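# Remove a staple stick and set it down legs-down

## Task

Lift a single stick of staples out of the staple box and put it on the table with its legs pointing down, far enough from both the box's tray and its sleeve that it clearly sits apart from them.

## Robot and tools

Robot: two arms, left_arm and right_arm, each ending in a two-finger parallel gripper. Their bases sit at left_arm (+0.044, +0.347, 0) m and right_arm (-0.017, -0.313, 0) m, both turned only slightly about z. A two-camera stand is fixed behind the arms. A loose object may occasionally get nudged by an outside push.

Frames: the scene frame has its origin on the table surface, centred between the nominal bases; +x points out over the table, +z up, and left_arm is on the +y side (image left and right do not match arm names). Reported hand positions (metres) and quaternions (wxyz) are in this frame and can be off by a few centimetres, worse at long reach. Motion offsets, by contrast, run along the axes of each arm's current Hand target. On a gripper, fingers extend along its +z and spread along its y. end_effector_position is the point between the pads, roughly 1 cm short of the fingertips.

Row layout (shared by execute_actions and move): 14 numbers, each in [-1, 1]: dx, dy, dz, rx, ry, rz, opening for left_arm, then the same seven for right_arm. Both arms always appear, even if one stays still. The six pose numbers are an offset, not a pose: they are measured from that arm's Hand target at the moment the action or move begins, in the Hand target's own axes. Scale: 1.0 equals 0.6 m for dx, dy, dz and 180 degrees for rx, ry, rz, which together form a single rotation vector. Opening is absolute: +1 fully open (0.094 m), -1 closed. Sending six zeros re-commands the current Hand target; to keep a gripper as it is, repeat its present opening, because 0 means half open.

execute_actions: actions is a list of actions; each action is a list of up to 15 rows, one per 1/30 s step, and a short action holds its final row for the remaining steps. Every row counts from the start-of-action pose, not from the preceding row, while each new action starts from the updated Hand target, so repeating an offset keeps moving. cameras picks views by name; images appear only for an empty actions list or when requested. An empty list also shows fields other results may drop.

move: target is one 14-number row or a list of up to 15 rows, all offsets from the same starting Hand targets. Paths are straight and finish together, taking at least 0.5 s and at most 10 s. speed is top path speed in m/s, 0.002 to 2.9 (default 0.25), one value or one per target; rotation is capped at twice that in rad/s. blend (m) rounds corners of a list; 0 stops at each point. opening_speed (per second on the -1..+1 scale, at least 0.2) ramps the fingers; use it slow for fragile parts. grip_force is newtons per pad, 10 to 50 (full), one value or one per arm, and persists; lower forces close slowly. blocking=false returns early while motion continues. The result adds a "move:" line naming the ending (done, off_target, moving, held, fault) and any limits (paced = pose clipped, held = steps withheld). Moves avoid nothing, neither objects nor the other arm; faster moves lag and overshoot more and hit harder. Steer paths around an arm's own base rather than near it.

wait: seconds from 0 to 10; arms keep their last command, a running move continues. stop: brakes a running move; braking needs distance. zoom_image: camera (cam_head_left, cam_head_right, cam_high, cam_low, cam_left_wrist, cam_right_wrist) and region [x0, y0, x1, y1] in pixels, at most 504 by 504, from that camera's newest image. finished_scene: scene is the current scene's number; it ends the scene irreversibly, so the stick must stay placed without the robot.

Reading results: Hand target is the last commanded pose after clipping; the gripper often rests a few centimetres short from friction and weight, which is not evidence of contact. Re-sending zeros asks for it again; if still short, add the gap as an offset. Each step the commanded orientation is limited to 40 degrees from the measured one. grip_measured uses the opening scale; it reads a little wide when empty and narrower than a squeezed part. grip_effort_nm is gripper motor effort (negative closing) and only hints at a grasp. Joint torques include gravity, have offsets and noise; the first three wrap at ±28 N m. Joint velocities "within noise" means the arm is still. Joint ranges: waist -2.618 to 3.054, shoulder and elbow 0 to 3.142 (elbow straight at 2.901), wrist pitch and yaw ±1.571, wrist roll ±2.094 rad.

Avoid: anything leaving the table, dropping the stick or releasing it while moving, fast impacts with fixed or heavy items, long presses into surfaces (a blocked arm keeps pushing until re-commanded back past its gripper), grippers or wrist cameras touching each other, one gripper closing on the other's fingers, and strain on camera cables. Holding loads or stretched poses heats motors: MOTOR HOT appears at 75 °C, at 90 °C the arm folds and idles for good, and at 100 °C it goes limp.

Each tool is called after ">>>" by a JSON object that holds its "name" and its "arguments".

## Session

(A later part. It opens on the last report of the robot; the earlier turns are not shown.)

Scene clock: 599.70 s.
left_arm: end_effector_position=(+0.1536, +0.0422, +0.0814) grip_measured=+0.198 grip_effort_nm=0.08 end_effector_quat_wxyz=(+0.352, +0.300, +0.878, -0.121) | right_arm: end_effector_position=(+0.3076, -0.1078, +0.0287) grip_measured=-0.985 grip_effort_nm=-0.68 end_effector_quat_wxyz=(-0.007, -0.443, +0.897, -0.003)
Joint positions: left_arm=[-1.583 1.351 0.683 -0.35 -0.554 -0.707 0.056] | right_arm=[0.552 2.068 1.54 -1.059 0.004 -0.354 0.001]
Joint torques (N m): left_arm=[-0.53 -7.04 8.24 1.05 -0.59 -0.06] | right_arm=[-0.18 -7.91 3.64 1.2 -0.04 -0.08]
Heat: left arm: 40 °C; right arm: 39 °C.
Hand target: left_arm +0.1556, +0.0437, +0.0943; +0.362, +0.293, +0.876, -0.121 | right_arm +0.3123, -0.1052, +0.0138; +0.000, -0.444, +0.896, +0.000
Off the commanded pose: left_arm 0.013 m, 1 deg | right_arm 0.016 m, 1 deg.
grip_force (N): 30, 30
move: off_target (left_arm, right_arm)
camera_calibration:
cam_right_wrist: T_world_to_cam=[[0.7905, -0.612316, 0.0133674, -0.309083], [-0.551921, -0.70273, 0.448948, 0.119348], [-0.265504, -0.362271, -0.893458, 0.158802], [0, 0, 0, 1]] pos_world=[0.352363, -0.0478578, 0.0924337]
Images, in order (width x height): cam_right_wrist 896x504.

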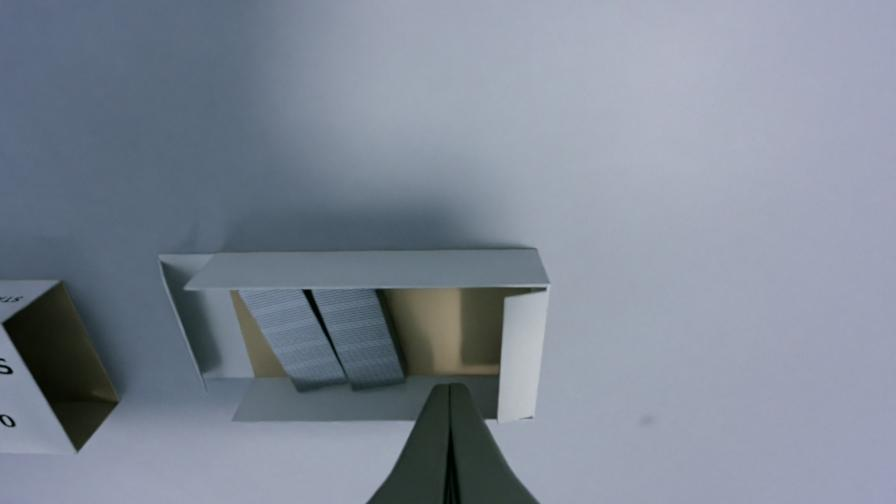

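>>> {"name": "move", "arguments": {"target": [[0,0,0,0,0,0,0.2,0,0,-0.045,0,0,0,-1],[0,0,0,0,0,0,0.2,-0.015,0,-0.045,0,0,0,-1]], "speed": 0.08, "cameras": ["cam_right_wrist"]}}

Scene clock: 613.10 s.
left_arm: end_effector_position=(+0.1536, +0.0422, +0.0814) grip_measured=+0.198 grip_effort_nm=0.08 end_effector_quat_wxyz=(+0.352, +0.300, +0.878, -0.121) | right_arm: end_effector_position=(+0.3155, -0.1028, +0.0376) grip_measured=-0.985 grip_effort_nm=-0.68 end_effector_quat_wxyz=(-0.002, -0.443, +0.897, -0.002)
Joint positions: left_arm=[-1.583 1.351 0.683 -0.35 -0.554 -0.707 0.056] | right_arm=[0.552 2.084 1.602 -1.094 0.004 -0.354 0.001]
Joint torques (N m): left_arm=[-0.44 -7.1 8.21 1.07 -0.6 -0.09] | right_arm=[0.55 -9.21 8.23 0.34 -0.04 -0.01]
Heat: left arm: 40 °C; right arm: 38 °C.
Hand target: left_arm +0.1556, +0.0437, +0.0943; +0.362, +0.293, +0.876, -0.121 | right_arm +0.3176, -0.0981, +0.0408; +0.000, -0.444, +0.896, +0.000
Off the commanded pose: left_arm 0.013 m, 1 deg | right_arm 0.006 m, 0 deg.
grip_force (N): 30, 30
move: off_target (left_arm)
camera_calibration:
cam_right_wrist: T_world_to_cam=[[0.790411, -0.612347, 0.0167469, -0.312555], [-0.555593, -0.705103, 0.44062, 0.124409], [-0.258005, -0.357576, -0.897537, 0.168937], [0, 0, 0, 1]] pos_world=[0.359755, -0.0432633, 0.102044]
Images, in order (width x height): cam_right_wrist 896x504.

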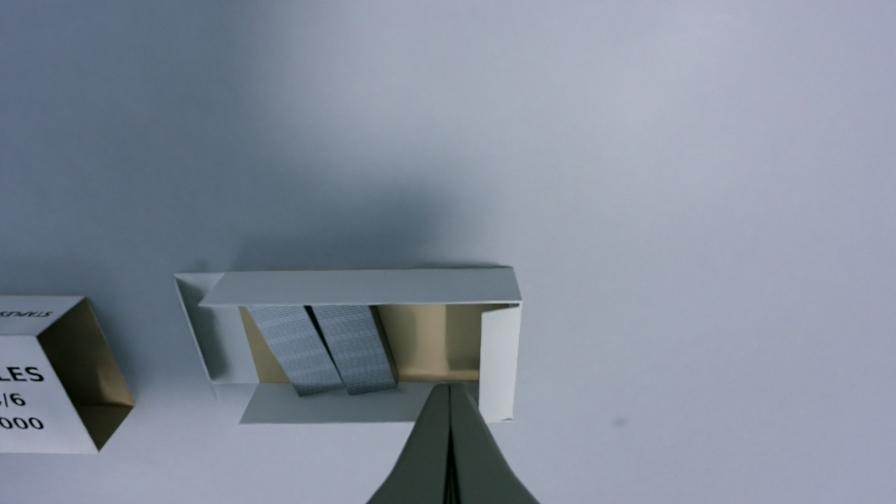

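>>> {"name": "move", "arguments": {"target": [0,0,0,0,0,0,0.2,0,0.004,0.04,0,0,0,-1], "speed": 0.06, "cameras": ["cam_right_wrist"]}}

Scene clock: 619.10 s.
left_arm: end_effector_position=(+0.1536, +0.0422, +0.0814) grip_measured=+0.198 grip_effort_nm=0.08 end_effector_quat_wxyz=(+0.352, +0.300, +0.878, -0.121) | right_arm: end_effector_position=(+0.3141, -0.1012, +0.0195) grip_measured=-0.985 grip_effort_nm=-0.68 end_effector_quat_wxyz=(-0.006, -0.444, +0.896, -0.003)
Joint positions: left_arm=[-1.583 1.351 0.683 -0.35 -0.554 -0.707 0.056] | right_arm=[0.557 2.11 1.567 -1.041 0.004 -0.352 0.001]
Joint torques (N m): left_arm=[-0.58 -7.13 8.23 1.11 -0.61 -0.08] | right_arm=[0.62 -9.54 5.71 0.69 -0.05 0.03]
Heat: left arm: 40 °C; right arm: 38 °C.
Hand target: left_arm +0.1556, +0.0437, +0.0943; +0.362, +0.293, +0.876, -0.121 | right_arm +0.3158, -0.0966, +0.0169; +0.000, -0.444, +0.896, +0.000
Off the commanded pose: left_arm 0.013 m, 1 deg | right_arm 0.006 m, 1 deg.
grip_force (N): 30, 30
move: off_target (left_arm)
camera_calibration:
cam_right_wrist: T_world_to_cam=[[0.792869, -0.609229, 0.0141413, -0.310542], [-0.550018, -0.705433, 0.44704, 0.130879], [-0.262374, -0.362222, -0.894402, 0.153793], [0, 0, 0, 1]] pos_world=[0.358556, -0.0411577, 0.0834362]
Images, in order (width x height): cam_right_wrist 896x504.

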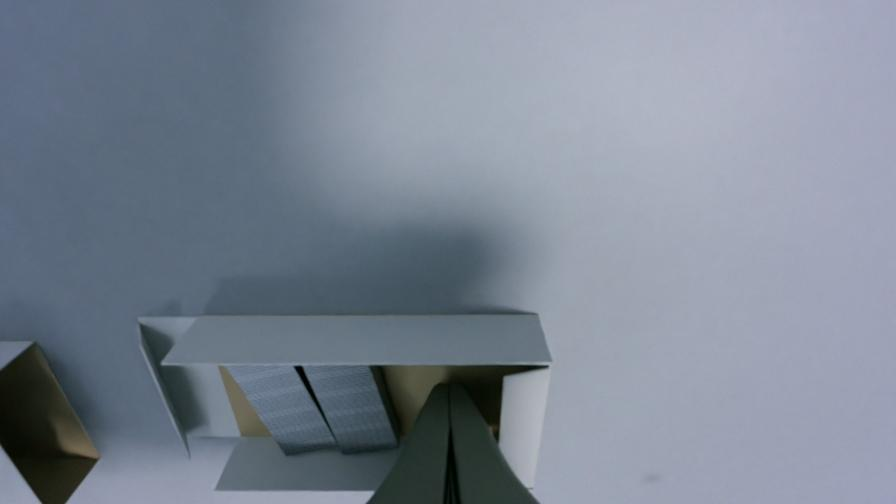

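>>> {"name": "move", "arguments": {"target": [[0,0,0,0,0,0,0.2,0,0,0.0083,0,0,0,-1],[0,0,0,0,0,0,0.2,0,0.05,0.0083,0,0,0,-1]], "speed": [0.05,0.05], "cameras": ["cam_right_wrist"]}}

Scene clock: 633.00 s.
left_arm: end_effector_position=(+0.1536, +0.0422, +0.0814) grip_measured=+0.198 grip_effort_nm=0.08 end_effector_quat_wxyz=(+0.352, +0.300, +0.878, -0.121) | right_arm: end_effector_position=(+0.2970, -0.0816, +0.0162) grip_measured=-0.985 grip_effort_nm=-0.68 end_effector_quat_wxyz=(+0.000, -0.444, +0.896, -0.006)
Joint positions: left_arm=[-1.583 1.351 0.683 -0.35 -0.554 -0.707 0.056] | right_arm=[0.627 2.092 1.525 -1.006 0.012 -0.281 0.001]
Joint torques (N m): left_arm=[-0.39 -7.09 8.03 1.08 -0.6 -0.07] | right_arm=[0.85 -10.15 3.99 0.74 -0.12 0.04]
Heat: left arm: 40 °C; right arm: 38 °C.
Hand target: left_arm +0.1556, +0.0437, +0.0943; +0.362, +0.293, +0.876, -0.121 | right_arm +0.2919, -0.0785, +0.0119; +0.000, -0.444, +0.896, +0.000
Off the commanded pose: left_arm 0.013 m, 1 deg | right_arm 0.007 m, 1 deg.
grip_force (N): 30, 30
move: off_target (left_arm)
camera_calibration:
cam_right_wrist: T_world_to_cam=[[0.791876, -0.610117, 0.026275, -0.285002], [-0.557439, -0.704595, 0.439099, 0.139118], [-0.249388, -0.362358, -0.898054, 0.149589], [0, 0, 0, 1]] pos_world=[0.340542, -0.0216576, 0.0807407]
Images, in order (width x height): cam_right_wrist 896x504.

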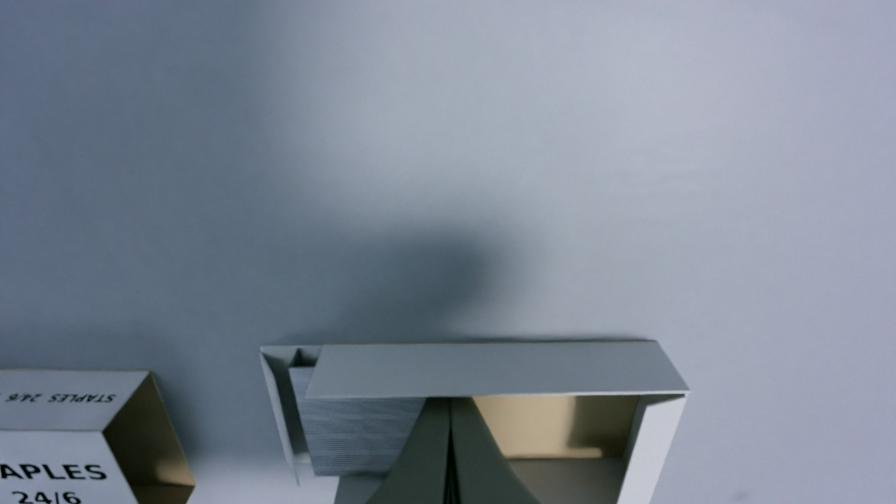

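>>> {"name": "zoom_image", "arguments": {"camera": "cam_right_wrist", "region": [240, 330, 480, 500]}}

Scaled by 2.100 from the camera's 896x504 image, which has a finer 1280x720 frame.

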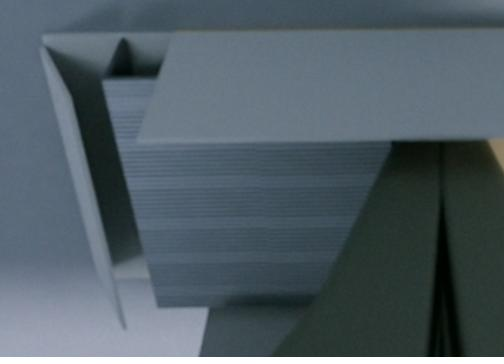

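>>> {"name": "move", "arguments": {"target": [0,0,0,0,0,0,0.2,0,0.0155,0,0,0,0,-1], "speed": 0.04, "cameras": ["cam_right_wrist"]}}

>>> {"name": "zoom_image", "arguments": {"camera": "cam_right_wrist", "region": [240, 330, 480, 500]}}

Scene clock: 653.90 s.
left_arm: end_effector_position=(+0.1536, +0.0422, +0.0814) grip_measured=+0.198 grip_effort_nm=0.08 end_effector_quat_wxyz=(+0.352, +0.300, +0.878, -0.121) | right_arm: end_effector_position=(+0.2908, -0.0763, +0.0161) grip_measured=-0.985 grip_effort_nm=-0.68 end_effector_quat_wxyz=(+0.002, -0.443, +0.897, -0.006)
Joint positions: left_arm=[-1.583 1.351 0.683 -0.35 -0.554 -0.707 0.056] | right_arm=[0.648 2.083 1.512 -0.999 0.013 -0.258 0.001]
Joint torques (N m): left_arm=[-0.61 -7.21 8.17 1.08 -0.58 -0.09] | right_arm=[1.13 -10.03 3.85 0.71 -0.12 0.04]
Heat: left arm: 40 °C; right arm: 37 °C.
Hand target: left_arm +0.1556, +0.0437, +0.0943; +0.362, +0.293, +0.876, -0.121 | right_arm +0.2844, -0.0728, +0.0118; +0.000, -0.444, +0.896, +0.000
Off the commanded pose: left_arm 0.013 m, 1 deg | right_arm 0.008 m, 1 deg.
grip_force (N): 30, 30
move: off_target (left_arm)
camera_calibration:
cam_right_wrist: T_world_to_cam=[[0.7904, -0.611948, 0.0280605, -0.276605], [-0.560237, -0.703563, 0.437188, 0.140388], [-0.247794, -0.361274, -0.898932, 0.149574], [0, 0, 0, 1]] pos_world=[0.334342, -0.016459, 0.0808424]
Images, in order (width x height): cam_right_wrist 896x504.

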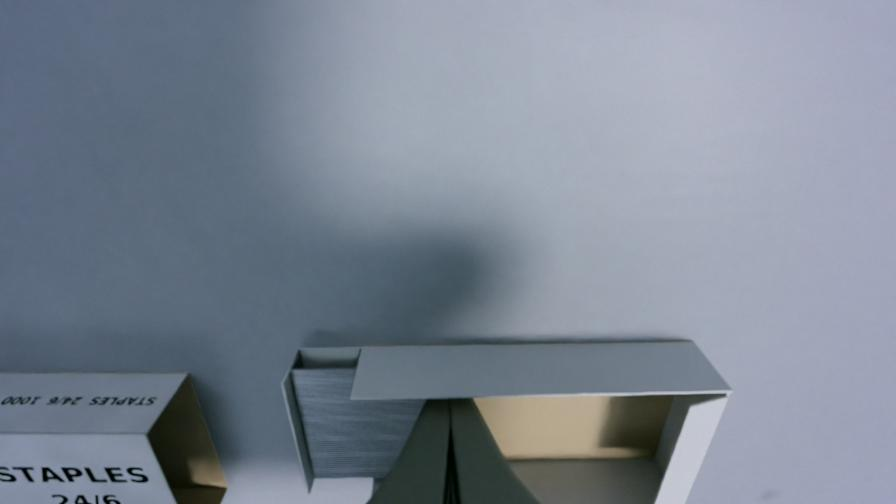

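Scaled by 2.100 from the camera's 896x504 image, which has a finer 1280x720 frame.

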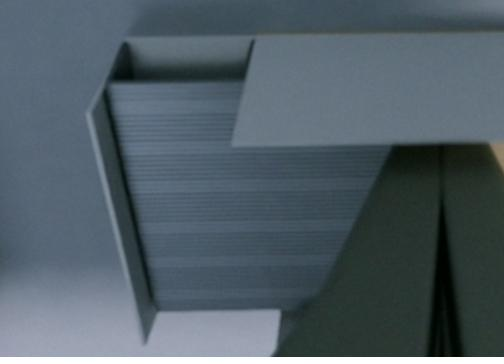

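>>> {"name": "move", "arguments": {"target": [[0,0,0,0,0,0,0.2,0,-0.004,-0.07,0,0,0,-1],[0,0,0,0,0,0,0.2,0.0065,0.0375,-0.1387,0,0,0.5,-1],[0,0,0,0,0,0,0.2,0.0065,0.0375,-0.1387,0,0,0.5,-0.05]], "speed": [0.12,0.4,0.4], "blend": [0.02,0,0], "cameras": ["cam_right_wrist"]}}

Scene clock: 675.77 s.
left_arm: end_effector_position=(+0.1536, +0.0422, +0.0814) grip_measured=+0.198 grip_effort_nm=0.08 end_effector_quat_wxyz=(+0.352, +0.300, +0.878, -0.121) | right_arm: end_effector_position=(+0.2614, -0.0673, +0.0743) grip_measured=-0.053 grip_effort_nm=0.13 end_effector_quat_wxyz=(-0.014, +0.318, +0.948, -0.021)
Joint positions: left_arm=[-1.583 1.351 0.683 -0.35 -0.554 -0.707 0.056] | right_arm=[0.708 2.016 1.647 -1.252 -0.003 1.366 0.044]
Joint torques (N m): left_arm=[-0.46 -7.19 8.05 1.06 -0.61 -0.09] | right_arm=[0.69 -12.77 8.36 0.21 0.01 0.07]
Heat: left arm: 40 °C; right arm: 41 °C.
Hand target: left_arm +0.1556, +0.0437, +0.0943; +0.362, +0.293, +0.876, -0.121 | right_arm +0.2642, -0.0624, +0.0951; +0.000, +0.319, +0.948, +0.000
Off the commanded pose: left_arm 0.013 m, 1 deg | right_arm 0.022 m, 3 deg.
grip_force (N): 30, 30
move: off_target (left_arm, right_arm); target 3's new opening was sent with right_arm's hand 0.021 m and 3 deg from that target
camera_calibration:
cam_right_wrist: T_world_to_cam=[[-0.605321, -0.793461, 0.0633017, 0.100567], [-0.694212, 0.565164, 0.445712, 0.224612], [-0.389431, 0.225854, -0.892935, 0.273911], [0, 0, 0, 1]] pos_world=[0.323474, -0.10901, 0.138106]
Images, in order (width x height): cam_right_wrist 896x504.

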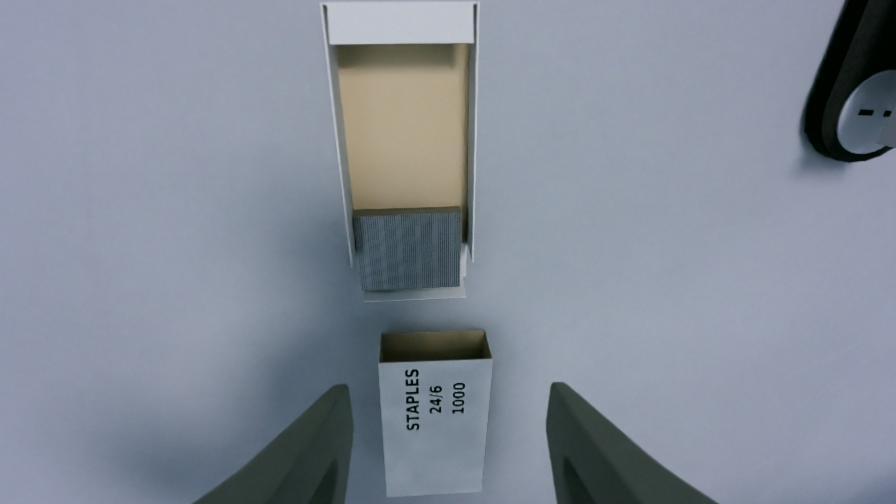

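>>> {"name": "zoom_image", "arguments": {"camera": "cam_right_wrist", "region": [340, 190, 500, 310]}}

Scaled by 3.150 from the camera's 896x504 image, which has a finer 1280x720 frame.

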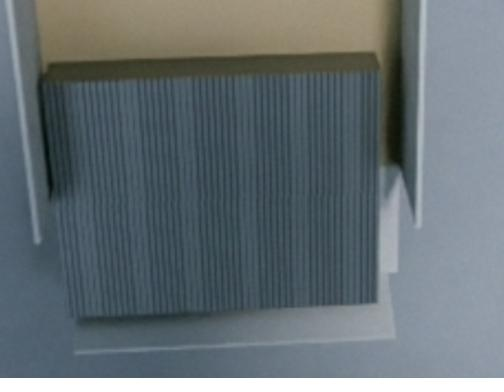

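>>> {"name": "move", "arguments": {"target": [0,0,0,0,0,0,0.2,0,0.021,0.05,-0.012,0,0,-0.05], "speed": 0.1, "cameras": ["cam_right_wrist"]}}

Scene clock: 695.30 s.
left_arm: end_effector_position=(+0.1536, +0.0422, +0.0814) grip_measured=+0.198 grip_effort_nm=0.08 end_effector_quat_wxyz=(+0.352, +0.300, +0.878, -0.121) | right_arm: end_effector_position=(+0.2716, -0.0564, +0.0625) grip_measured=-0.053 grip_effort_nm=0.13 end_effector_quat_wxyz=(+0.002, +0.318, +0.948, +0.008)
Joint positions: left_arm=[-1.583 1.351 0.683 -0.35 -0.554 -0.707 0.056] | right_arm=[0.711 2.016 1.601 -1.14 -0.004 1.369 0.044]
Joint torques (N m): left_arm=[-0.5 -7.08 8.14 1.08 -0.63 -0.08] | right_arm=[0.65 -10.32 5.65 0.7 -0.05 0.06]
Heat: left arm: 40 °C; right arm: 45 °C.
Hand target: left_arm +0.1556, +0.0437, +0.0943; +0.362, +0.293, +0.876, -0.121 | right_arm +0.2719, -0.0523, +0.0651; +0.006, +0.319, +0.947, +0.018
Off the commanded pose: left_arm 0.013 m, 1 deg | right_arm 0.005 m, 1 deg.
grip_force (N): 30, 30
move: off_target (left_arm)
camera_calibration:
cam_right_wrist: T_world_to_cam=[[-0.606831, -0.794829, -0.00154733, 0.120386], [-0.715904, 0.545725, 0.435507, 0.236232], [-0.345309, 0.265387, -0.900184, 0.255567], [0, 0, 0, 1]] pos_world=[0.330423, -0.101056, 0.127363]
Images, in order (width x height): cam_right_wrist 896x504.

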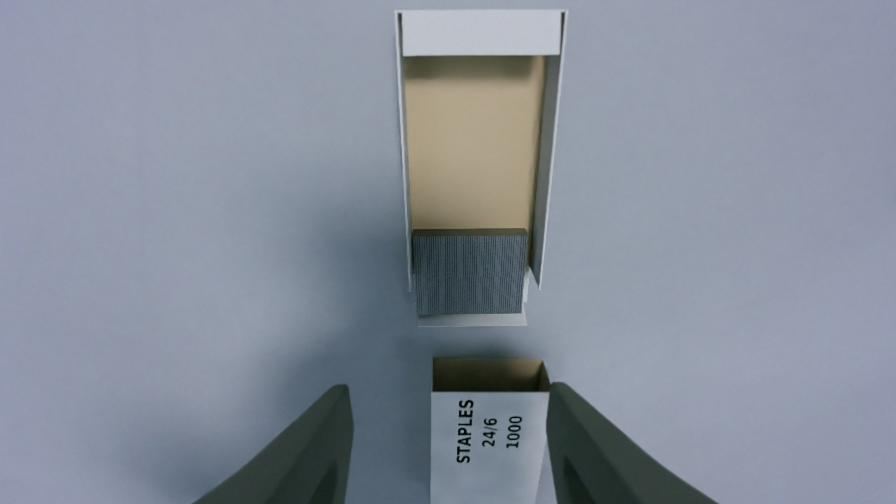

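>>> {"name": "move", "arguments": {"target": [0,0,0,0,0,0,0.2,0,-0.012,0.0458,0.006,0,0,-0.05], "speed": 0.1, "cameras": ["cam_right_wrist"]}}

Scene clock: 703.07 s.
left_arm: end_effector_position=(+0.1536, +0.0422, +0.0814) grip_measured=+0.198 grip_effort_nm=0.08 end_effector_quat_wxyz=(+0.352, +0.300, +0.878, -0.121) | right_arm: end_effector_position=(+0.2677, -0.0598, +0.0411) grip_measured=-0.053 grip_effort_nm=0.13 end_effector_quat_wxyz=(+0.002, +0.318, +0.948, +0.007)
Joint positions: left_arm=[-1.583 1.351 0.683 -0.35 -0.554 -0.707 0.056] | right_arm=[0.711 2.016 1.514 -1.054 -0.004 1.369 0.044]
Joint torques (N m): left_arm=[-0.31 -7.13 8.25 1.07 -0.56 -0.11] | right_arm=[0.47 -8.75 5.68 0.71 0 0.06]
Heat: left arm: 40 °C; right arm: 45 °C.
Hand target: left_arm +0.1556, +0.0437, +0.0943; +0.362, +0.293, +0.876, -0.121 | right_arm +0.2682, -0.0572, +0.0374; +0.003, +0.319, +0.948, +0.009
Off the commanded pose: left_arm 0.013 m, 1 deg | right_arm 0.005 m, 0 deg.
grip_force (N): 30, 30
move: off_target (left_arm)
camera_calibration:
cam_right_wrist: T_world_to_cam=[[-0.606795, -0.794858, -0.0000316773, 0.11525], [-0.715409, 0.546126, 0.435817, 0.244481], [-0.346396, 0.264474, -0.900035, 0.236109], [0, 0, 0, 1]] pos_world=[0.326624, -0.104355, 0.105962]
Images, in order (width x height): cam_right_wrist 896x504.

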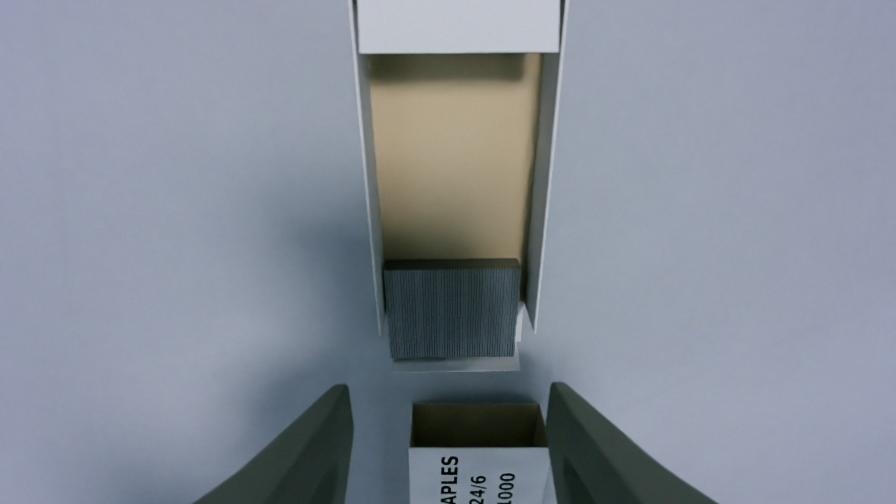

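>>> {"name": "move", "arguments": {"target": [0,0,0,0,0,0,0.2,0.0025,-0.002,0.043,0,0,0,-0.05], "speed": 0.06, "cameras": ["cam_right_wrist"]}}

Scene clock: 713.30 s.
left_arm: end_effector_position=(+0.1536, +0.0422, +0.0814) grip_measured=+0.198 grip_effort_nm=0.08 end_effector_quat_wxyz=(+0.352, +0.300, +0.878, -0.121) | right_arm: end_effector_position=(+0.2676, -0.0588, +0.0168) grip_measured=-0.053 grip_effort_nm=0.13 end_effector_quat_wxyz=(+0.003, +0.318, +0.948, +0.009)
Joint positions: left_arm=[-1.583 1.351 0.683 -0.35 -0.554 -0.707 0.056] | right_arm=[0.714 2.041 1.451 -0.961 -0.004 1.372 0.044]
Joint torques (N m): left_arm=[-0.46 -7.05 8.16 1.08 -0.6 -0.07] | right_arm=[0.65 -8.66 5.26 0.7 0 0.08]
Heat: left arm: 40 °C; right arm: 43 °C.
Hand target: left_arm +0.1556, +0.0437, +0.0943; +0.362, +0.293, +0.876, -0.121 | right_arm +0.2665, -0.0567, +0.0116; +0.003, +0.319, +0.948, +0.009
Off the commanded pose: left_arm 0.013 m, 1 deg | right_arm 0.006 m, 0 deg.
grip_force (N): 30, 30
move: off_target (left_arm)
camera_calibration:
cam_right_wrist: T_world_to_cam=[[-0.60682, -0.794824, -0.00488932, 0.116045], [-0.716972, 0.544706, 0.435024, 0.254773], [-0.343105, 0.267487, -0.900405, 0.21316], [0, 0, 0, 1]] pos_world=[0.32622, -0.103558, 0.0816655]
Images, in order (width x height): cam_right_wrist 896x504.

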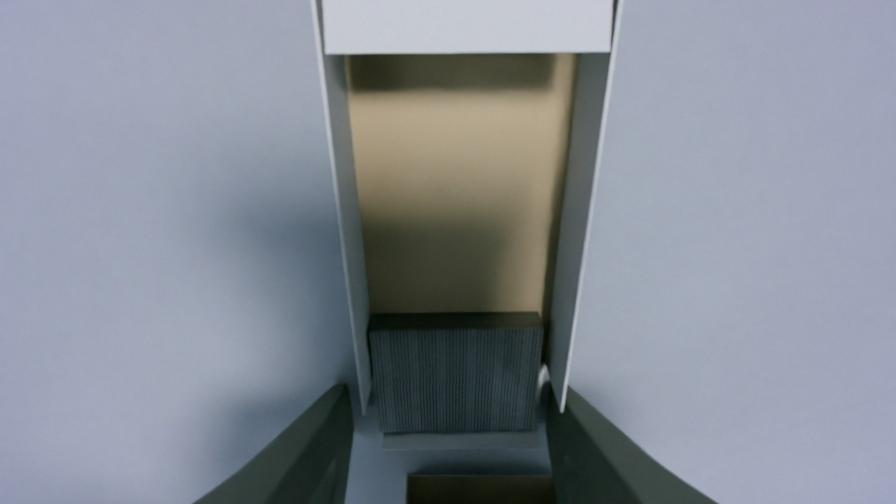

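>>> {"name": "move", "arguments": {"target": [0,0,0,0,0,0,0.2,0.005,-0.005,0.002,0,0,0,-0.05], "speed": 0.04, "cameras": ["cam_right_wrist"]}}

>>> {"name": "zoom_image", "arguments": {"camera": "cam_right_wrist", "region": [300, 290, 620, 470]}}

Scene clock: 724.53 s.
left_arm: end_effector_position=(+0.1536, +0.0422, +0.0814) grip_measured=+0.198 grip_effort_nm=0.08 end_effector_quat_wxyz=(+0.352, +0.300, +0.878, -0.121) | right_arm: end_effector_position=(+0.2665, -0.0584, +0.0155) grip_measured=-0.053 grip_effort_nm=0.13 end_effector_quat_wxyz=(+0.003, +0.319, +0.948, +0.009)
Joint positions: left_arm=[-1.583 1.351 0.683 -0.35 -0.554 -0.707 0.056] | right_arm=[0.716 2.041 1.445 -0.955 -0.004 1.378 0.044]
Joint torques (N m): left_arm=[-0.42 -7.08 8.1 1.1 -0.59 -0.05] | right_arm=[0.98 -9.55 3.93 0.79 0 0.07]
Heat: left arm: 40 °C; right arm: 40 °C.
Hand target: left_arm +0.1556, +0.0437, +0.0943; +0.362, +0.293, +0.876, -0.121 | right_arm +0.2623, -0.0574, +0.0103; +0.003, +0.319, +0.948, +0.009
Off the commanded pose: left_arm 0.013 m, 1 deg | right_arm 0.007 m, 0 deg.
grip_force (N): 30, 30
move: off_target (left_arm)
camera_calibration:
cam_right_wrist: T_world_to_cam=[[-0.609858, -0.792495, -0.00494176, 0.116697], [-0.714862, 0.547403, 0.435111, 0.253958], [-0.342118, 0.268888, -0.900363, 0.211346], [0, 0, 0, 1]] pos_world=[0.325019, -0.103364, 0.0803654]
Images, in order (width x height): cam_right_wrist 896x504.

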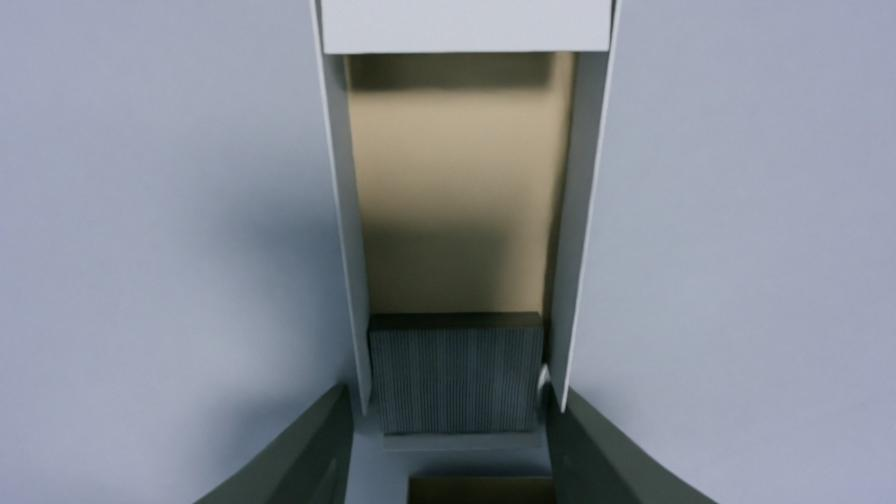

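Scaled by 1.575 from the camera's 896x504 image, which has a finer 1280x720 frame.

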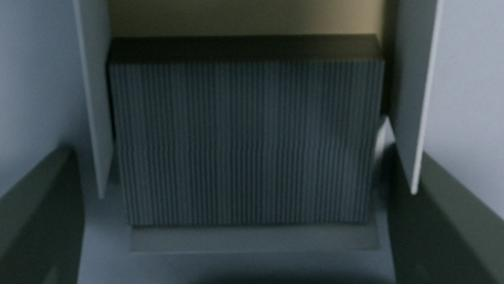

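>>> {"name": "move", "arguments": {"target": [0,0,0,0,0,0,0.2,0.0055,-0.005,0.0,0,0,0,-0.05], "speed": 0.04, "cameras": ["cam_right_wrist"]}}

>>> {"name": "zoom_image", "arguments": {"camera": "cam_right_wrist", "region": [300, 290, 620, 470]}}

Scene clock: 728.57 s.
left_arm: end_effector_position=(+0.1536, +0.0422, +0.0814) grip_measured=+0.198 grip_effort_nm=0.08 end_effector_quat_wxyz=(+0.352, +0.300, +0.878, -0.121) | right_arm: end_effector_position=(+0.2657, -0.0577, +0.0156) grip_measured=-0.053 grip_effort_nm=0.13 end_effector_quat_wxyz=(+0.007, +0.319, +0.948, +0.014)
Joint positions: left_arm=[-1.583 1.351 0.683 -0.35 -0.554 -0.707 0.056] | right_arm=[0.721 2.031 1.429 -0.938 -0.001 1.382 0.044]
Joint torques (N m): left_arm=[-0.44 -7.05 8.18 1.06 -0.6 -0.07] | right_arm=[1.25 -9.48 3.74 0.68 -0.03 0.11]
Heat: left arm: 40 °C; right arm: 39 °C.
Hand target: left_arm +0.1556, +0.0437, +0.0943; +0.362, +0.293, +0.876, -0.121 | right_arm +0.2580, -0.0577, +0.0103; +0.003, +0.319, +0.948, +0.009
Off the commanded pose: left_arm 0.013 m, 1 deg | right_arm 0.010 m, 1 deg.
grip_force (N): 30, 30
move: off_target (left_arm)
camera_calibration:
cam_right_wrist: T_world_to_cam=[[-0.609517, -0.792618, -0.0156722, 0.116896], [-0.719581, 0.544839, 0.430527, 0.254143], [-0.332705, 0.273691, -0.902442, 0.208836], [0, 0, 0, 1]] pos_world=[0.323608, -0.102969, 0.0808783]
Images, in order (width x height): cam_right_wrist 896x504.

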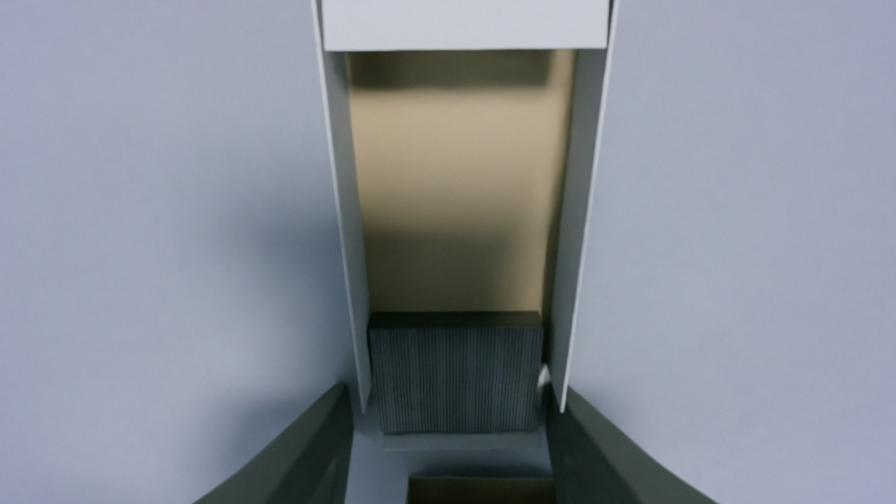

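Scaled by 1.575 from the camera's 896x504 image, which has a finer 1280x720 frame.

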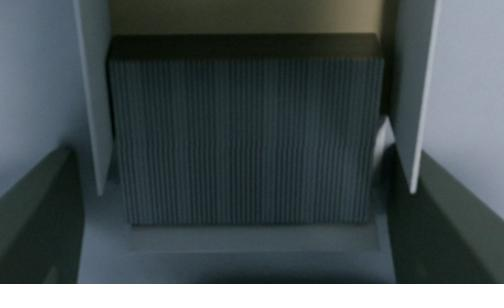

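>>> {"name": "move", "arguments": {"target": [0,0,0,0,0,0,0.2,0,0,-0.009,0,0,0,-0.05], "speed": 0.04, "cameras": ["cam_right_wrist"]}}

Scene clock: 734.40 s.
left_arm: end_effector_position=(+0.1536, +0.0422, +0.0814) grip_measured=+0.198 grip_effort_nm=0.08 end_effector_quat_wxyz=(+0.352, +0.300, +0.878, -0.121) | right_arm: end_effector_position=(+0.2657, -0.0577, +0.0156) grip_measured=-0.053 grip_effort_nm=0.13 end_effector_quat_wxyz=(+0.007, +0.319, +0.948, +0.014)
Joint positions: left_arm=[-1.583 1.351 0.683 -0.35 -0.554 -0.707 0.056] | right_arm=[0.721 2.03 1.429 -0.938 -0.001 1.382 0.044]
Joint torques (N m): left_arm=[-0.49 -6.98 8.1 1.05 -0.56 -0.04] | right_arm=[1.26 -10.18 4.67 0.49 -0.04 0.11]
Heat: left arm: 40 °C; right arm: 39 °C.
Hand target: left_arm +0.1556, +0.0437, +0.0943; +0.362, +0.293, +0.876, -0.121 | right_arm +0.2578, -0.0579, +0.0156; +0.003, +0.319, +0.948, +0.009
Off the commanded pose: left_arm 0.013 m, 1 deg | right_arm 0.008 m, 1 deg.
grip_force (N): 30, 30
move: off_target (left_arm)
camera_calibration:
cam_right_wrist: T_world_to_cam=[[-0.609517, -0.792618, -0.0156722, 0.116756], [-0.719581, 0.544839, 0.430527, 0.254126], [-0.332705, 0.273691, -0.902442, 0.20883], [0, 0, 0, 1]] pos_world=[0.323508, -0.103069, 0.0808783]
Images, in order (width x height): cam_right_wrist 896x504.

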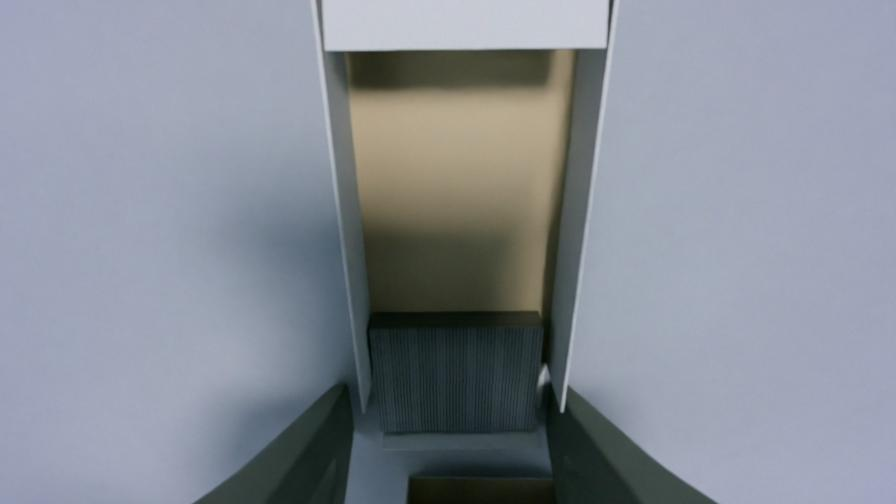

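>>> {"name": "move", "arguments": {"target": [0,0,0,0,0,0,0.2,0,0,-0.014,0,0,0,-0.05], "speed": 0.04, "cameras": ["cam_right_wrist"]}}

Scene clock: 737.17 s.
left_arm: end_effector_position=(+0.1536, +0.0422, +0.0814) grip_measured=+0.198 grip_effort_nm=0.08 end_effector_quat_wxyz=(+0.352, +0.300, +0.878, -0.121) | right_arm: end_effector_position=(+0.2639, -0.0578, +0.0157) grip_measured=-0.053 grip_effort_nm=0.13 end_effector_quat_wxyz=(+0.006, +0.319, +0.948, +0.012)
Joint positions: left_arm=[-1.583 1.351 0.683 -0.35 -0.554 -0.707 0.056] | right_arm=[0.724 2.03 1.429 -0.944 -0.001 1.385 0.044]
Joint torques (N m): left_arm=[-0.62 -7.23 8.31 1.07 -0.61 -0.07] | right_arm=[0.98 -11.14 6.11 0.19 -0.03 0.08]
Heat: left arm: 40 °C; right arm: 38 °C.
Hand target: left_arm +0.1556, +0.0437, +0.0943; +0.362, +0.293, +0.876, -0.121 | right_arm +0.2576, -0.0580, +0.0240; +0.003, +0.319, +0.948, +0.009
Off the commanded pose: left_arm 0.013 m, 1 deg | right_arm 0.010 m, 0 deg.
grip_force (N): 30, 30
move: off_target (left_arm)
camera_calibration:
cam_right_wrist: T_world_to_cam=[[-0.609532, -0.792689, -0.0107575, 0.115606], [-0.717973, 0.546225, 0.431455, 0.25249], [-0.336133, 0.270709, -0.90207, 0.20904], [0, 0, 0, 1]] pos_world=[0.322012, -0.102866, 0.0808742]
Images, in order (width x height): cam_right_wrist 896x504.

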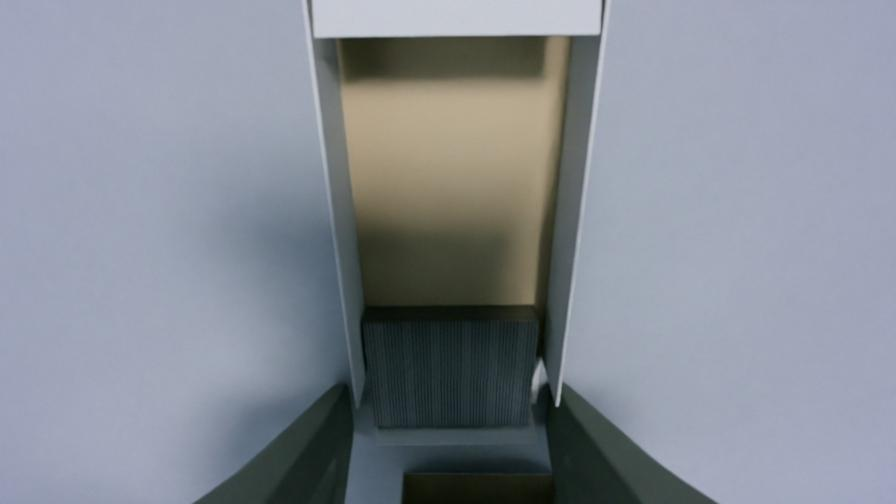

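>>> {"name": "move", "arguments": {"target": [0,0,0,0,0,0,0.2,0,0,0.006,0,0,0,-0.36], "speed": 0.04, "grip_force": [30,25], "opening_speed": 0.25, "cameras": ["cam_right_wrist"]}}

>>> {"name": "zoom_image", "arguments": {"camera": "cam_right_wrist", "region": [300, 290, 620, 470]}}

Scene clock: 750.73 s.
left_arm: end_effector_position=(+0.1536, +0.0422, +0.0814) grip_measured=+0.198 grip_effort_nm=0.08 end_effector_quat_wxyz=(+0.352, +0.300, +0.878, -0.121) | right_arm: end_effector_position=(+0.2632, -0.0574, +0.0161) grip_measured=-0.313 grip_effort_nm=-0.58 end_effector_quat_wxyz=(+0.006, +0.319, +0.948, +0.011)
Joint positions: left_arm=[-1.583 1.351 0.683 -0.35 -0.554 -0.707 0.056] | right_arm=[0.726 2.029 1.429 -0.945 -0.001 1.386 0.032]
Joint torques (N m): left_arm=[-0.51 -6.98 8.13 1.05 -0.56 -0.07] | right_arm=[0.77 -10.59 5.5 0.35 -0.05 0.07]
Heat: left arm: 40 °C; right arm: 37 °C.
Hand target: left_arm +0.1556, +0.0437, +0.0943; +0.362, +0.293, +0.876, -0.121 | right_arm +0.2577, -0.0579, +0.0205; +0.003, +0.319, +0.948, +0.009
Off the commanded pose: left_arm 0.013 m, 1 deg | right_arm 0.007 m, 0 deg.
grip_force (N): 30, 25
move: off_target (left_arm)
camera_calibration:
cam_right_wrist: T_world_to_cam=[[-0.60863, -0.793386, -0.0103717, 0.11525], [-0.718466, 0.545515, 0.431532, 0.251693], [-0.336714, 0.270095, -0.902038, 0.209184], [0, 0, 0, 1]] pos_world=[0.321412, -0.102364, 0.0812738]
Images, in order (width x height): cam_right_wrist 896x504.

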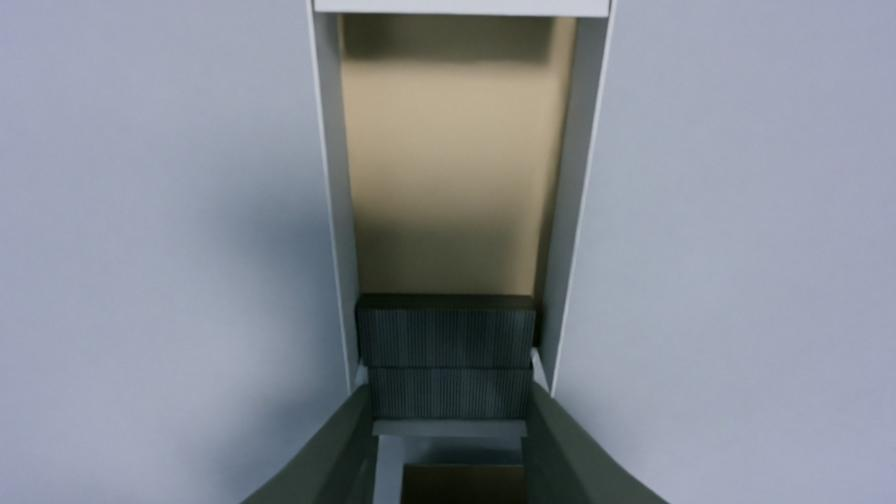

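Scaled by 1.575 from the camera's 896x504 image, which has a finer 1280x720 frame.

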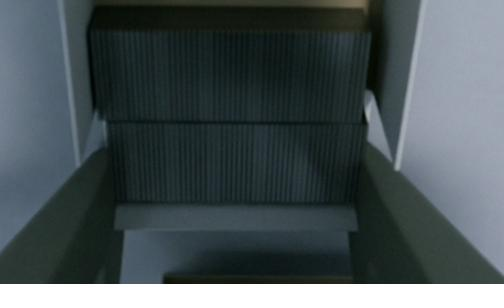

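>>> {"name": "move", "arguments": {"target": [0,0,0,0,0,0,0.2,0.003,0,-0.06,0,0,0,-0.36], "speed": 0.06, "cameras": ["cam_right_wrist"]}}

Scene clock: 755.03 s.
left_arm: end_effector_position=(+0.1536, +0.0422, +0.0814) grip_measured=+0.198 grip_effort_nm=0.08 end_effector_quat_wxyz=(+0.352, +0.300, +0.878, -0.121) | right_arm: end_effector_position=(+0.2534, -0.0637, +0.0380) grip_measured=-0.314 grip_effort_nm=-0.59 end_effector_quat_wxyz=(-0.006, +0.318, +0.948, -0.010)
Joint positions: left_arm=[-1.583 1.351 0.683 -0.35 -0.554 -0.707 0.056] | right_arm=[0.731 2.005 1.485 -1.074 -0.001 1.389 0.032]
Joint torques (N m): left_arm=[-0.43 -7.23 8.03 1.07 -0.6 -0.04] | right_arm=[0.66 -12.27 8.02 0.28 -0.05 0.09]
Heat: left arm: 40 °C; right arm: 38 °C.
Hand target: left_arm +0.1556, +0.0437, +0.0943; +0.362, +0.293, +0.876, -0.121 | right_arm +0.2560, -0.0574, +0.0564; +0.003, +0.319, +0.948, +0.009
Off the commanded pose: left_arm 0.013 m, 1 deg | right_arm 0.020 m, 2 deg.
grip_force (N): 30, 25
move: off_target (left_arm, right_arm)
camera_calibration:
cam_right_wrist: T_world_to_cam=[[-0.606394, -0.79427, 0.0376998, 0.101985], [-0.703973, 0.558293, 0.439012, 0.23546], [-0.369742, 0.239675, -0.89769, 0.233542], [0, 0, 0, 1]] pos_world=[0.313951, -0.106426, 0.102434]
Images, in order (width x height): cam_right_wrist 896x504.

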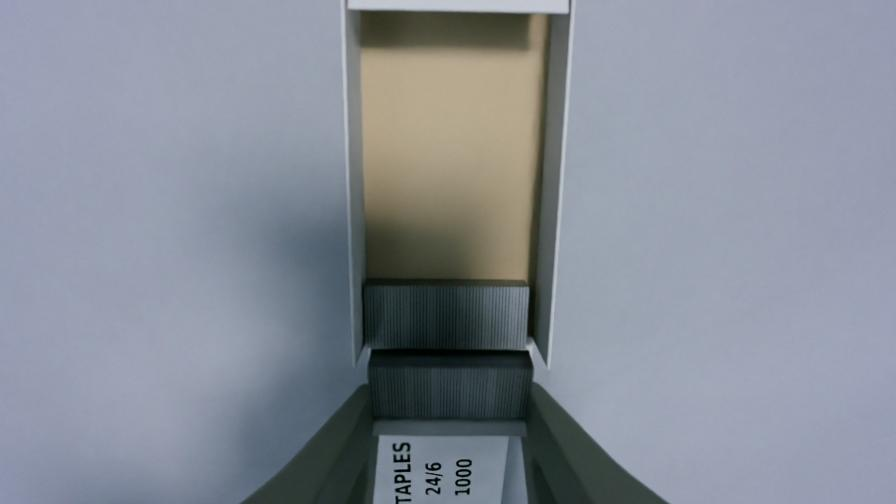

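>>> {"name": "zoom_image", "arguments": {"camera": "cam_right_wrist", "region": [330, 270, 570, 470]}}

Scaled by 2.100 from the camera's 896x504 image, which has a finer 1280x720 frame.

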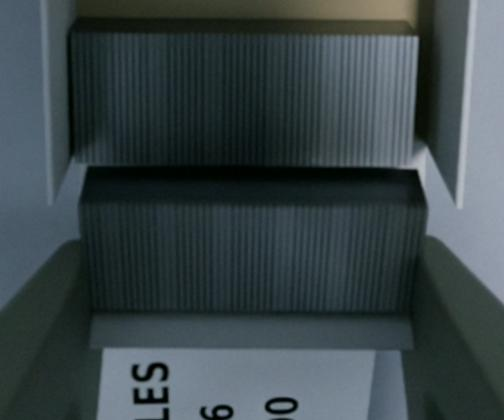

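>>> {"name": "execute_actions", "arguments": {"actions": [], "cameras": ["cam_low", "cam_left_wrist", "cam_high"]}}

>>> {"name": "zoom_image", "arguments": {"camera": "cam_low", "region": [400, 200, 620, 290]}}

>>> {"name": "zoom_image", "arguments": {"camera": "cam_high", "region": [340, 140, 480, 260]}}

Scene clock: 767.10 s.
left_arm: end_effector_position=(+0.1536, +0.0422, +0.0814) grip_measured=+0.198 grip_effort_nm=0.08 end_effector_quat_wxyz=(+0.352, +0.300, +0.878, -0.121) | right_arm: end_effector_position=(+0.2532, -0.0638, +0.0380) grip_measured=-0.314 grip_effort_nm=-0.59 end_effector_quat_wxyz=(-0.006, +0.318, +0.948, -0.010)
Joint positions: left_arm=[-1.583 1.351 0.683 -0.35 -0.554 -0.707 0.056] | right_arm=[0.731 2.005 1.485 -1.075 -0.001 1.389 0.032]
Joint velocities: within noise
Joint torques (N m): left_arm=[-0.43 -7.16 8.2 1.09 -0.57 -0.07] | right_arm=[0.66 -12.21 8.01 0.27 -0.03 0.08]
Heat: left arm: 40 °C; right arm: 42 °C.
Hand target: left_arm +0.1556, +0.0437, +0.0943; +0.362, +0.293, +0.876, -0.121 | right_arm +0.2559, -0.0574, +0.0564; +0.003, +0.319, +0.948, +0.009
Tool commands: left_gripper/opening=+0.2 right_gripper/opening=-0.36
Off the commanded pose: left_arm 0.013 m, 1 deg | right_arm 0.020 m, 2 deg.
grip_force (N): 30, 25
camera_calibration:
cam_left_wrist: T_world_to_cam=[[-0.623676, -0.781664, -0.00551971, 0.129154], [-0.741279, 0.593665, -0.313156, 0.152601], [0.248059, -0.191216, -0.949686, 0.138292], [0, 0, 0, 1]] pos_world=[0.159366, 0.036805, 0.179835]
Images, in order (width x height): cam_high 896x504, cam_low 896x504, cam_left_wrist 896x504.

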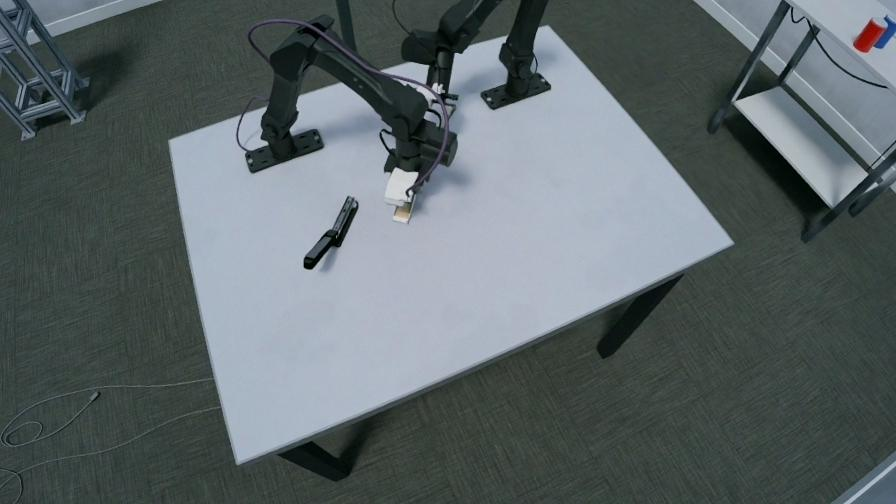

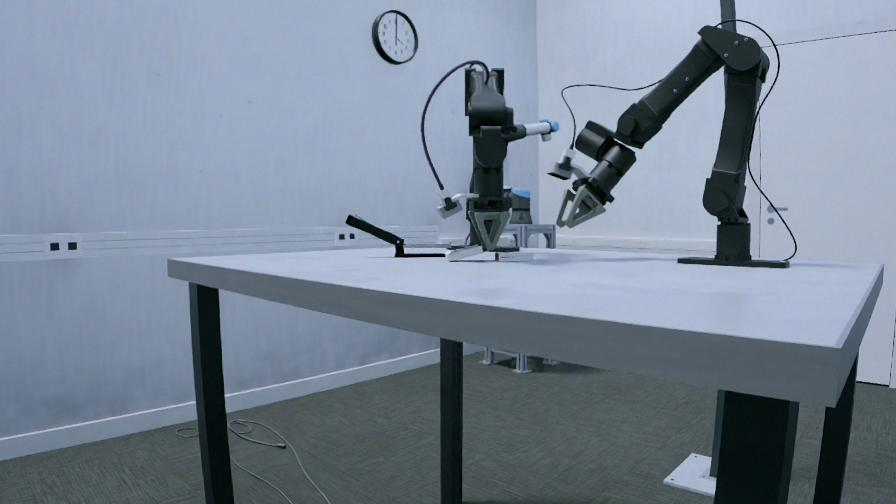

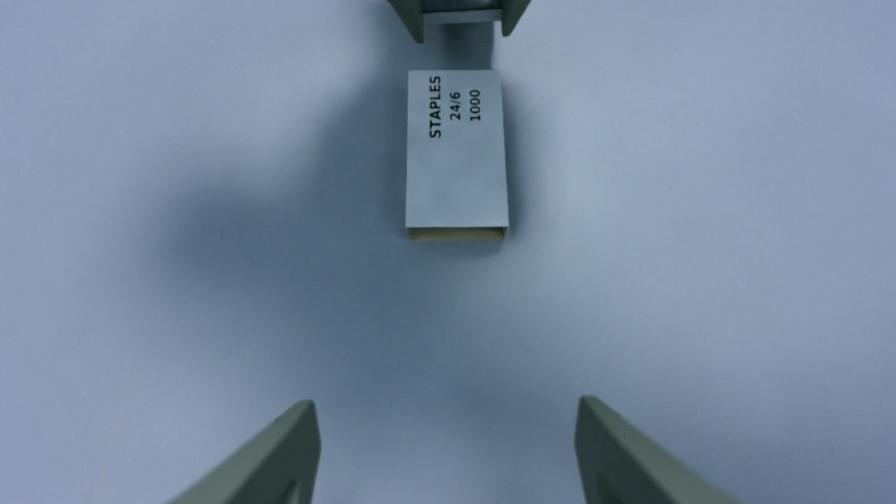

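Scaled by 2.291 from the camera's 896x504 image, which has a finer 1280x720 frame.

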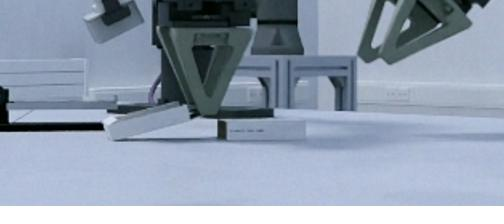

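Scaled by 3.600 from the camera's 896x504 image, which has a finer 1280x720 frame.

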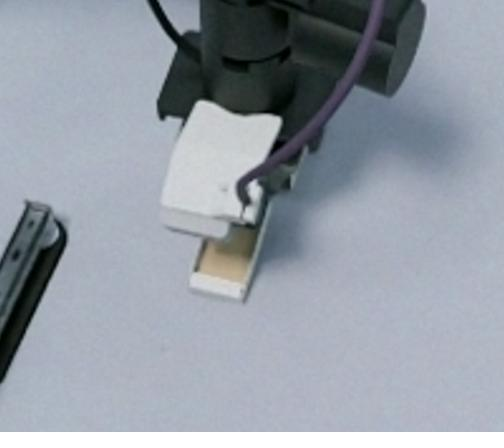

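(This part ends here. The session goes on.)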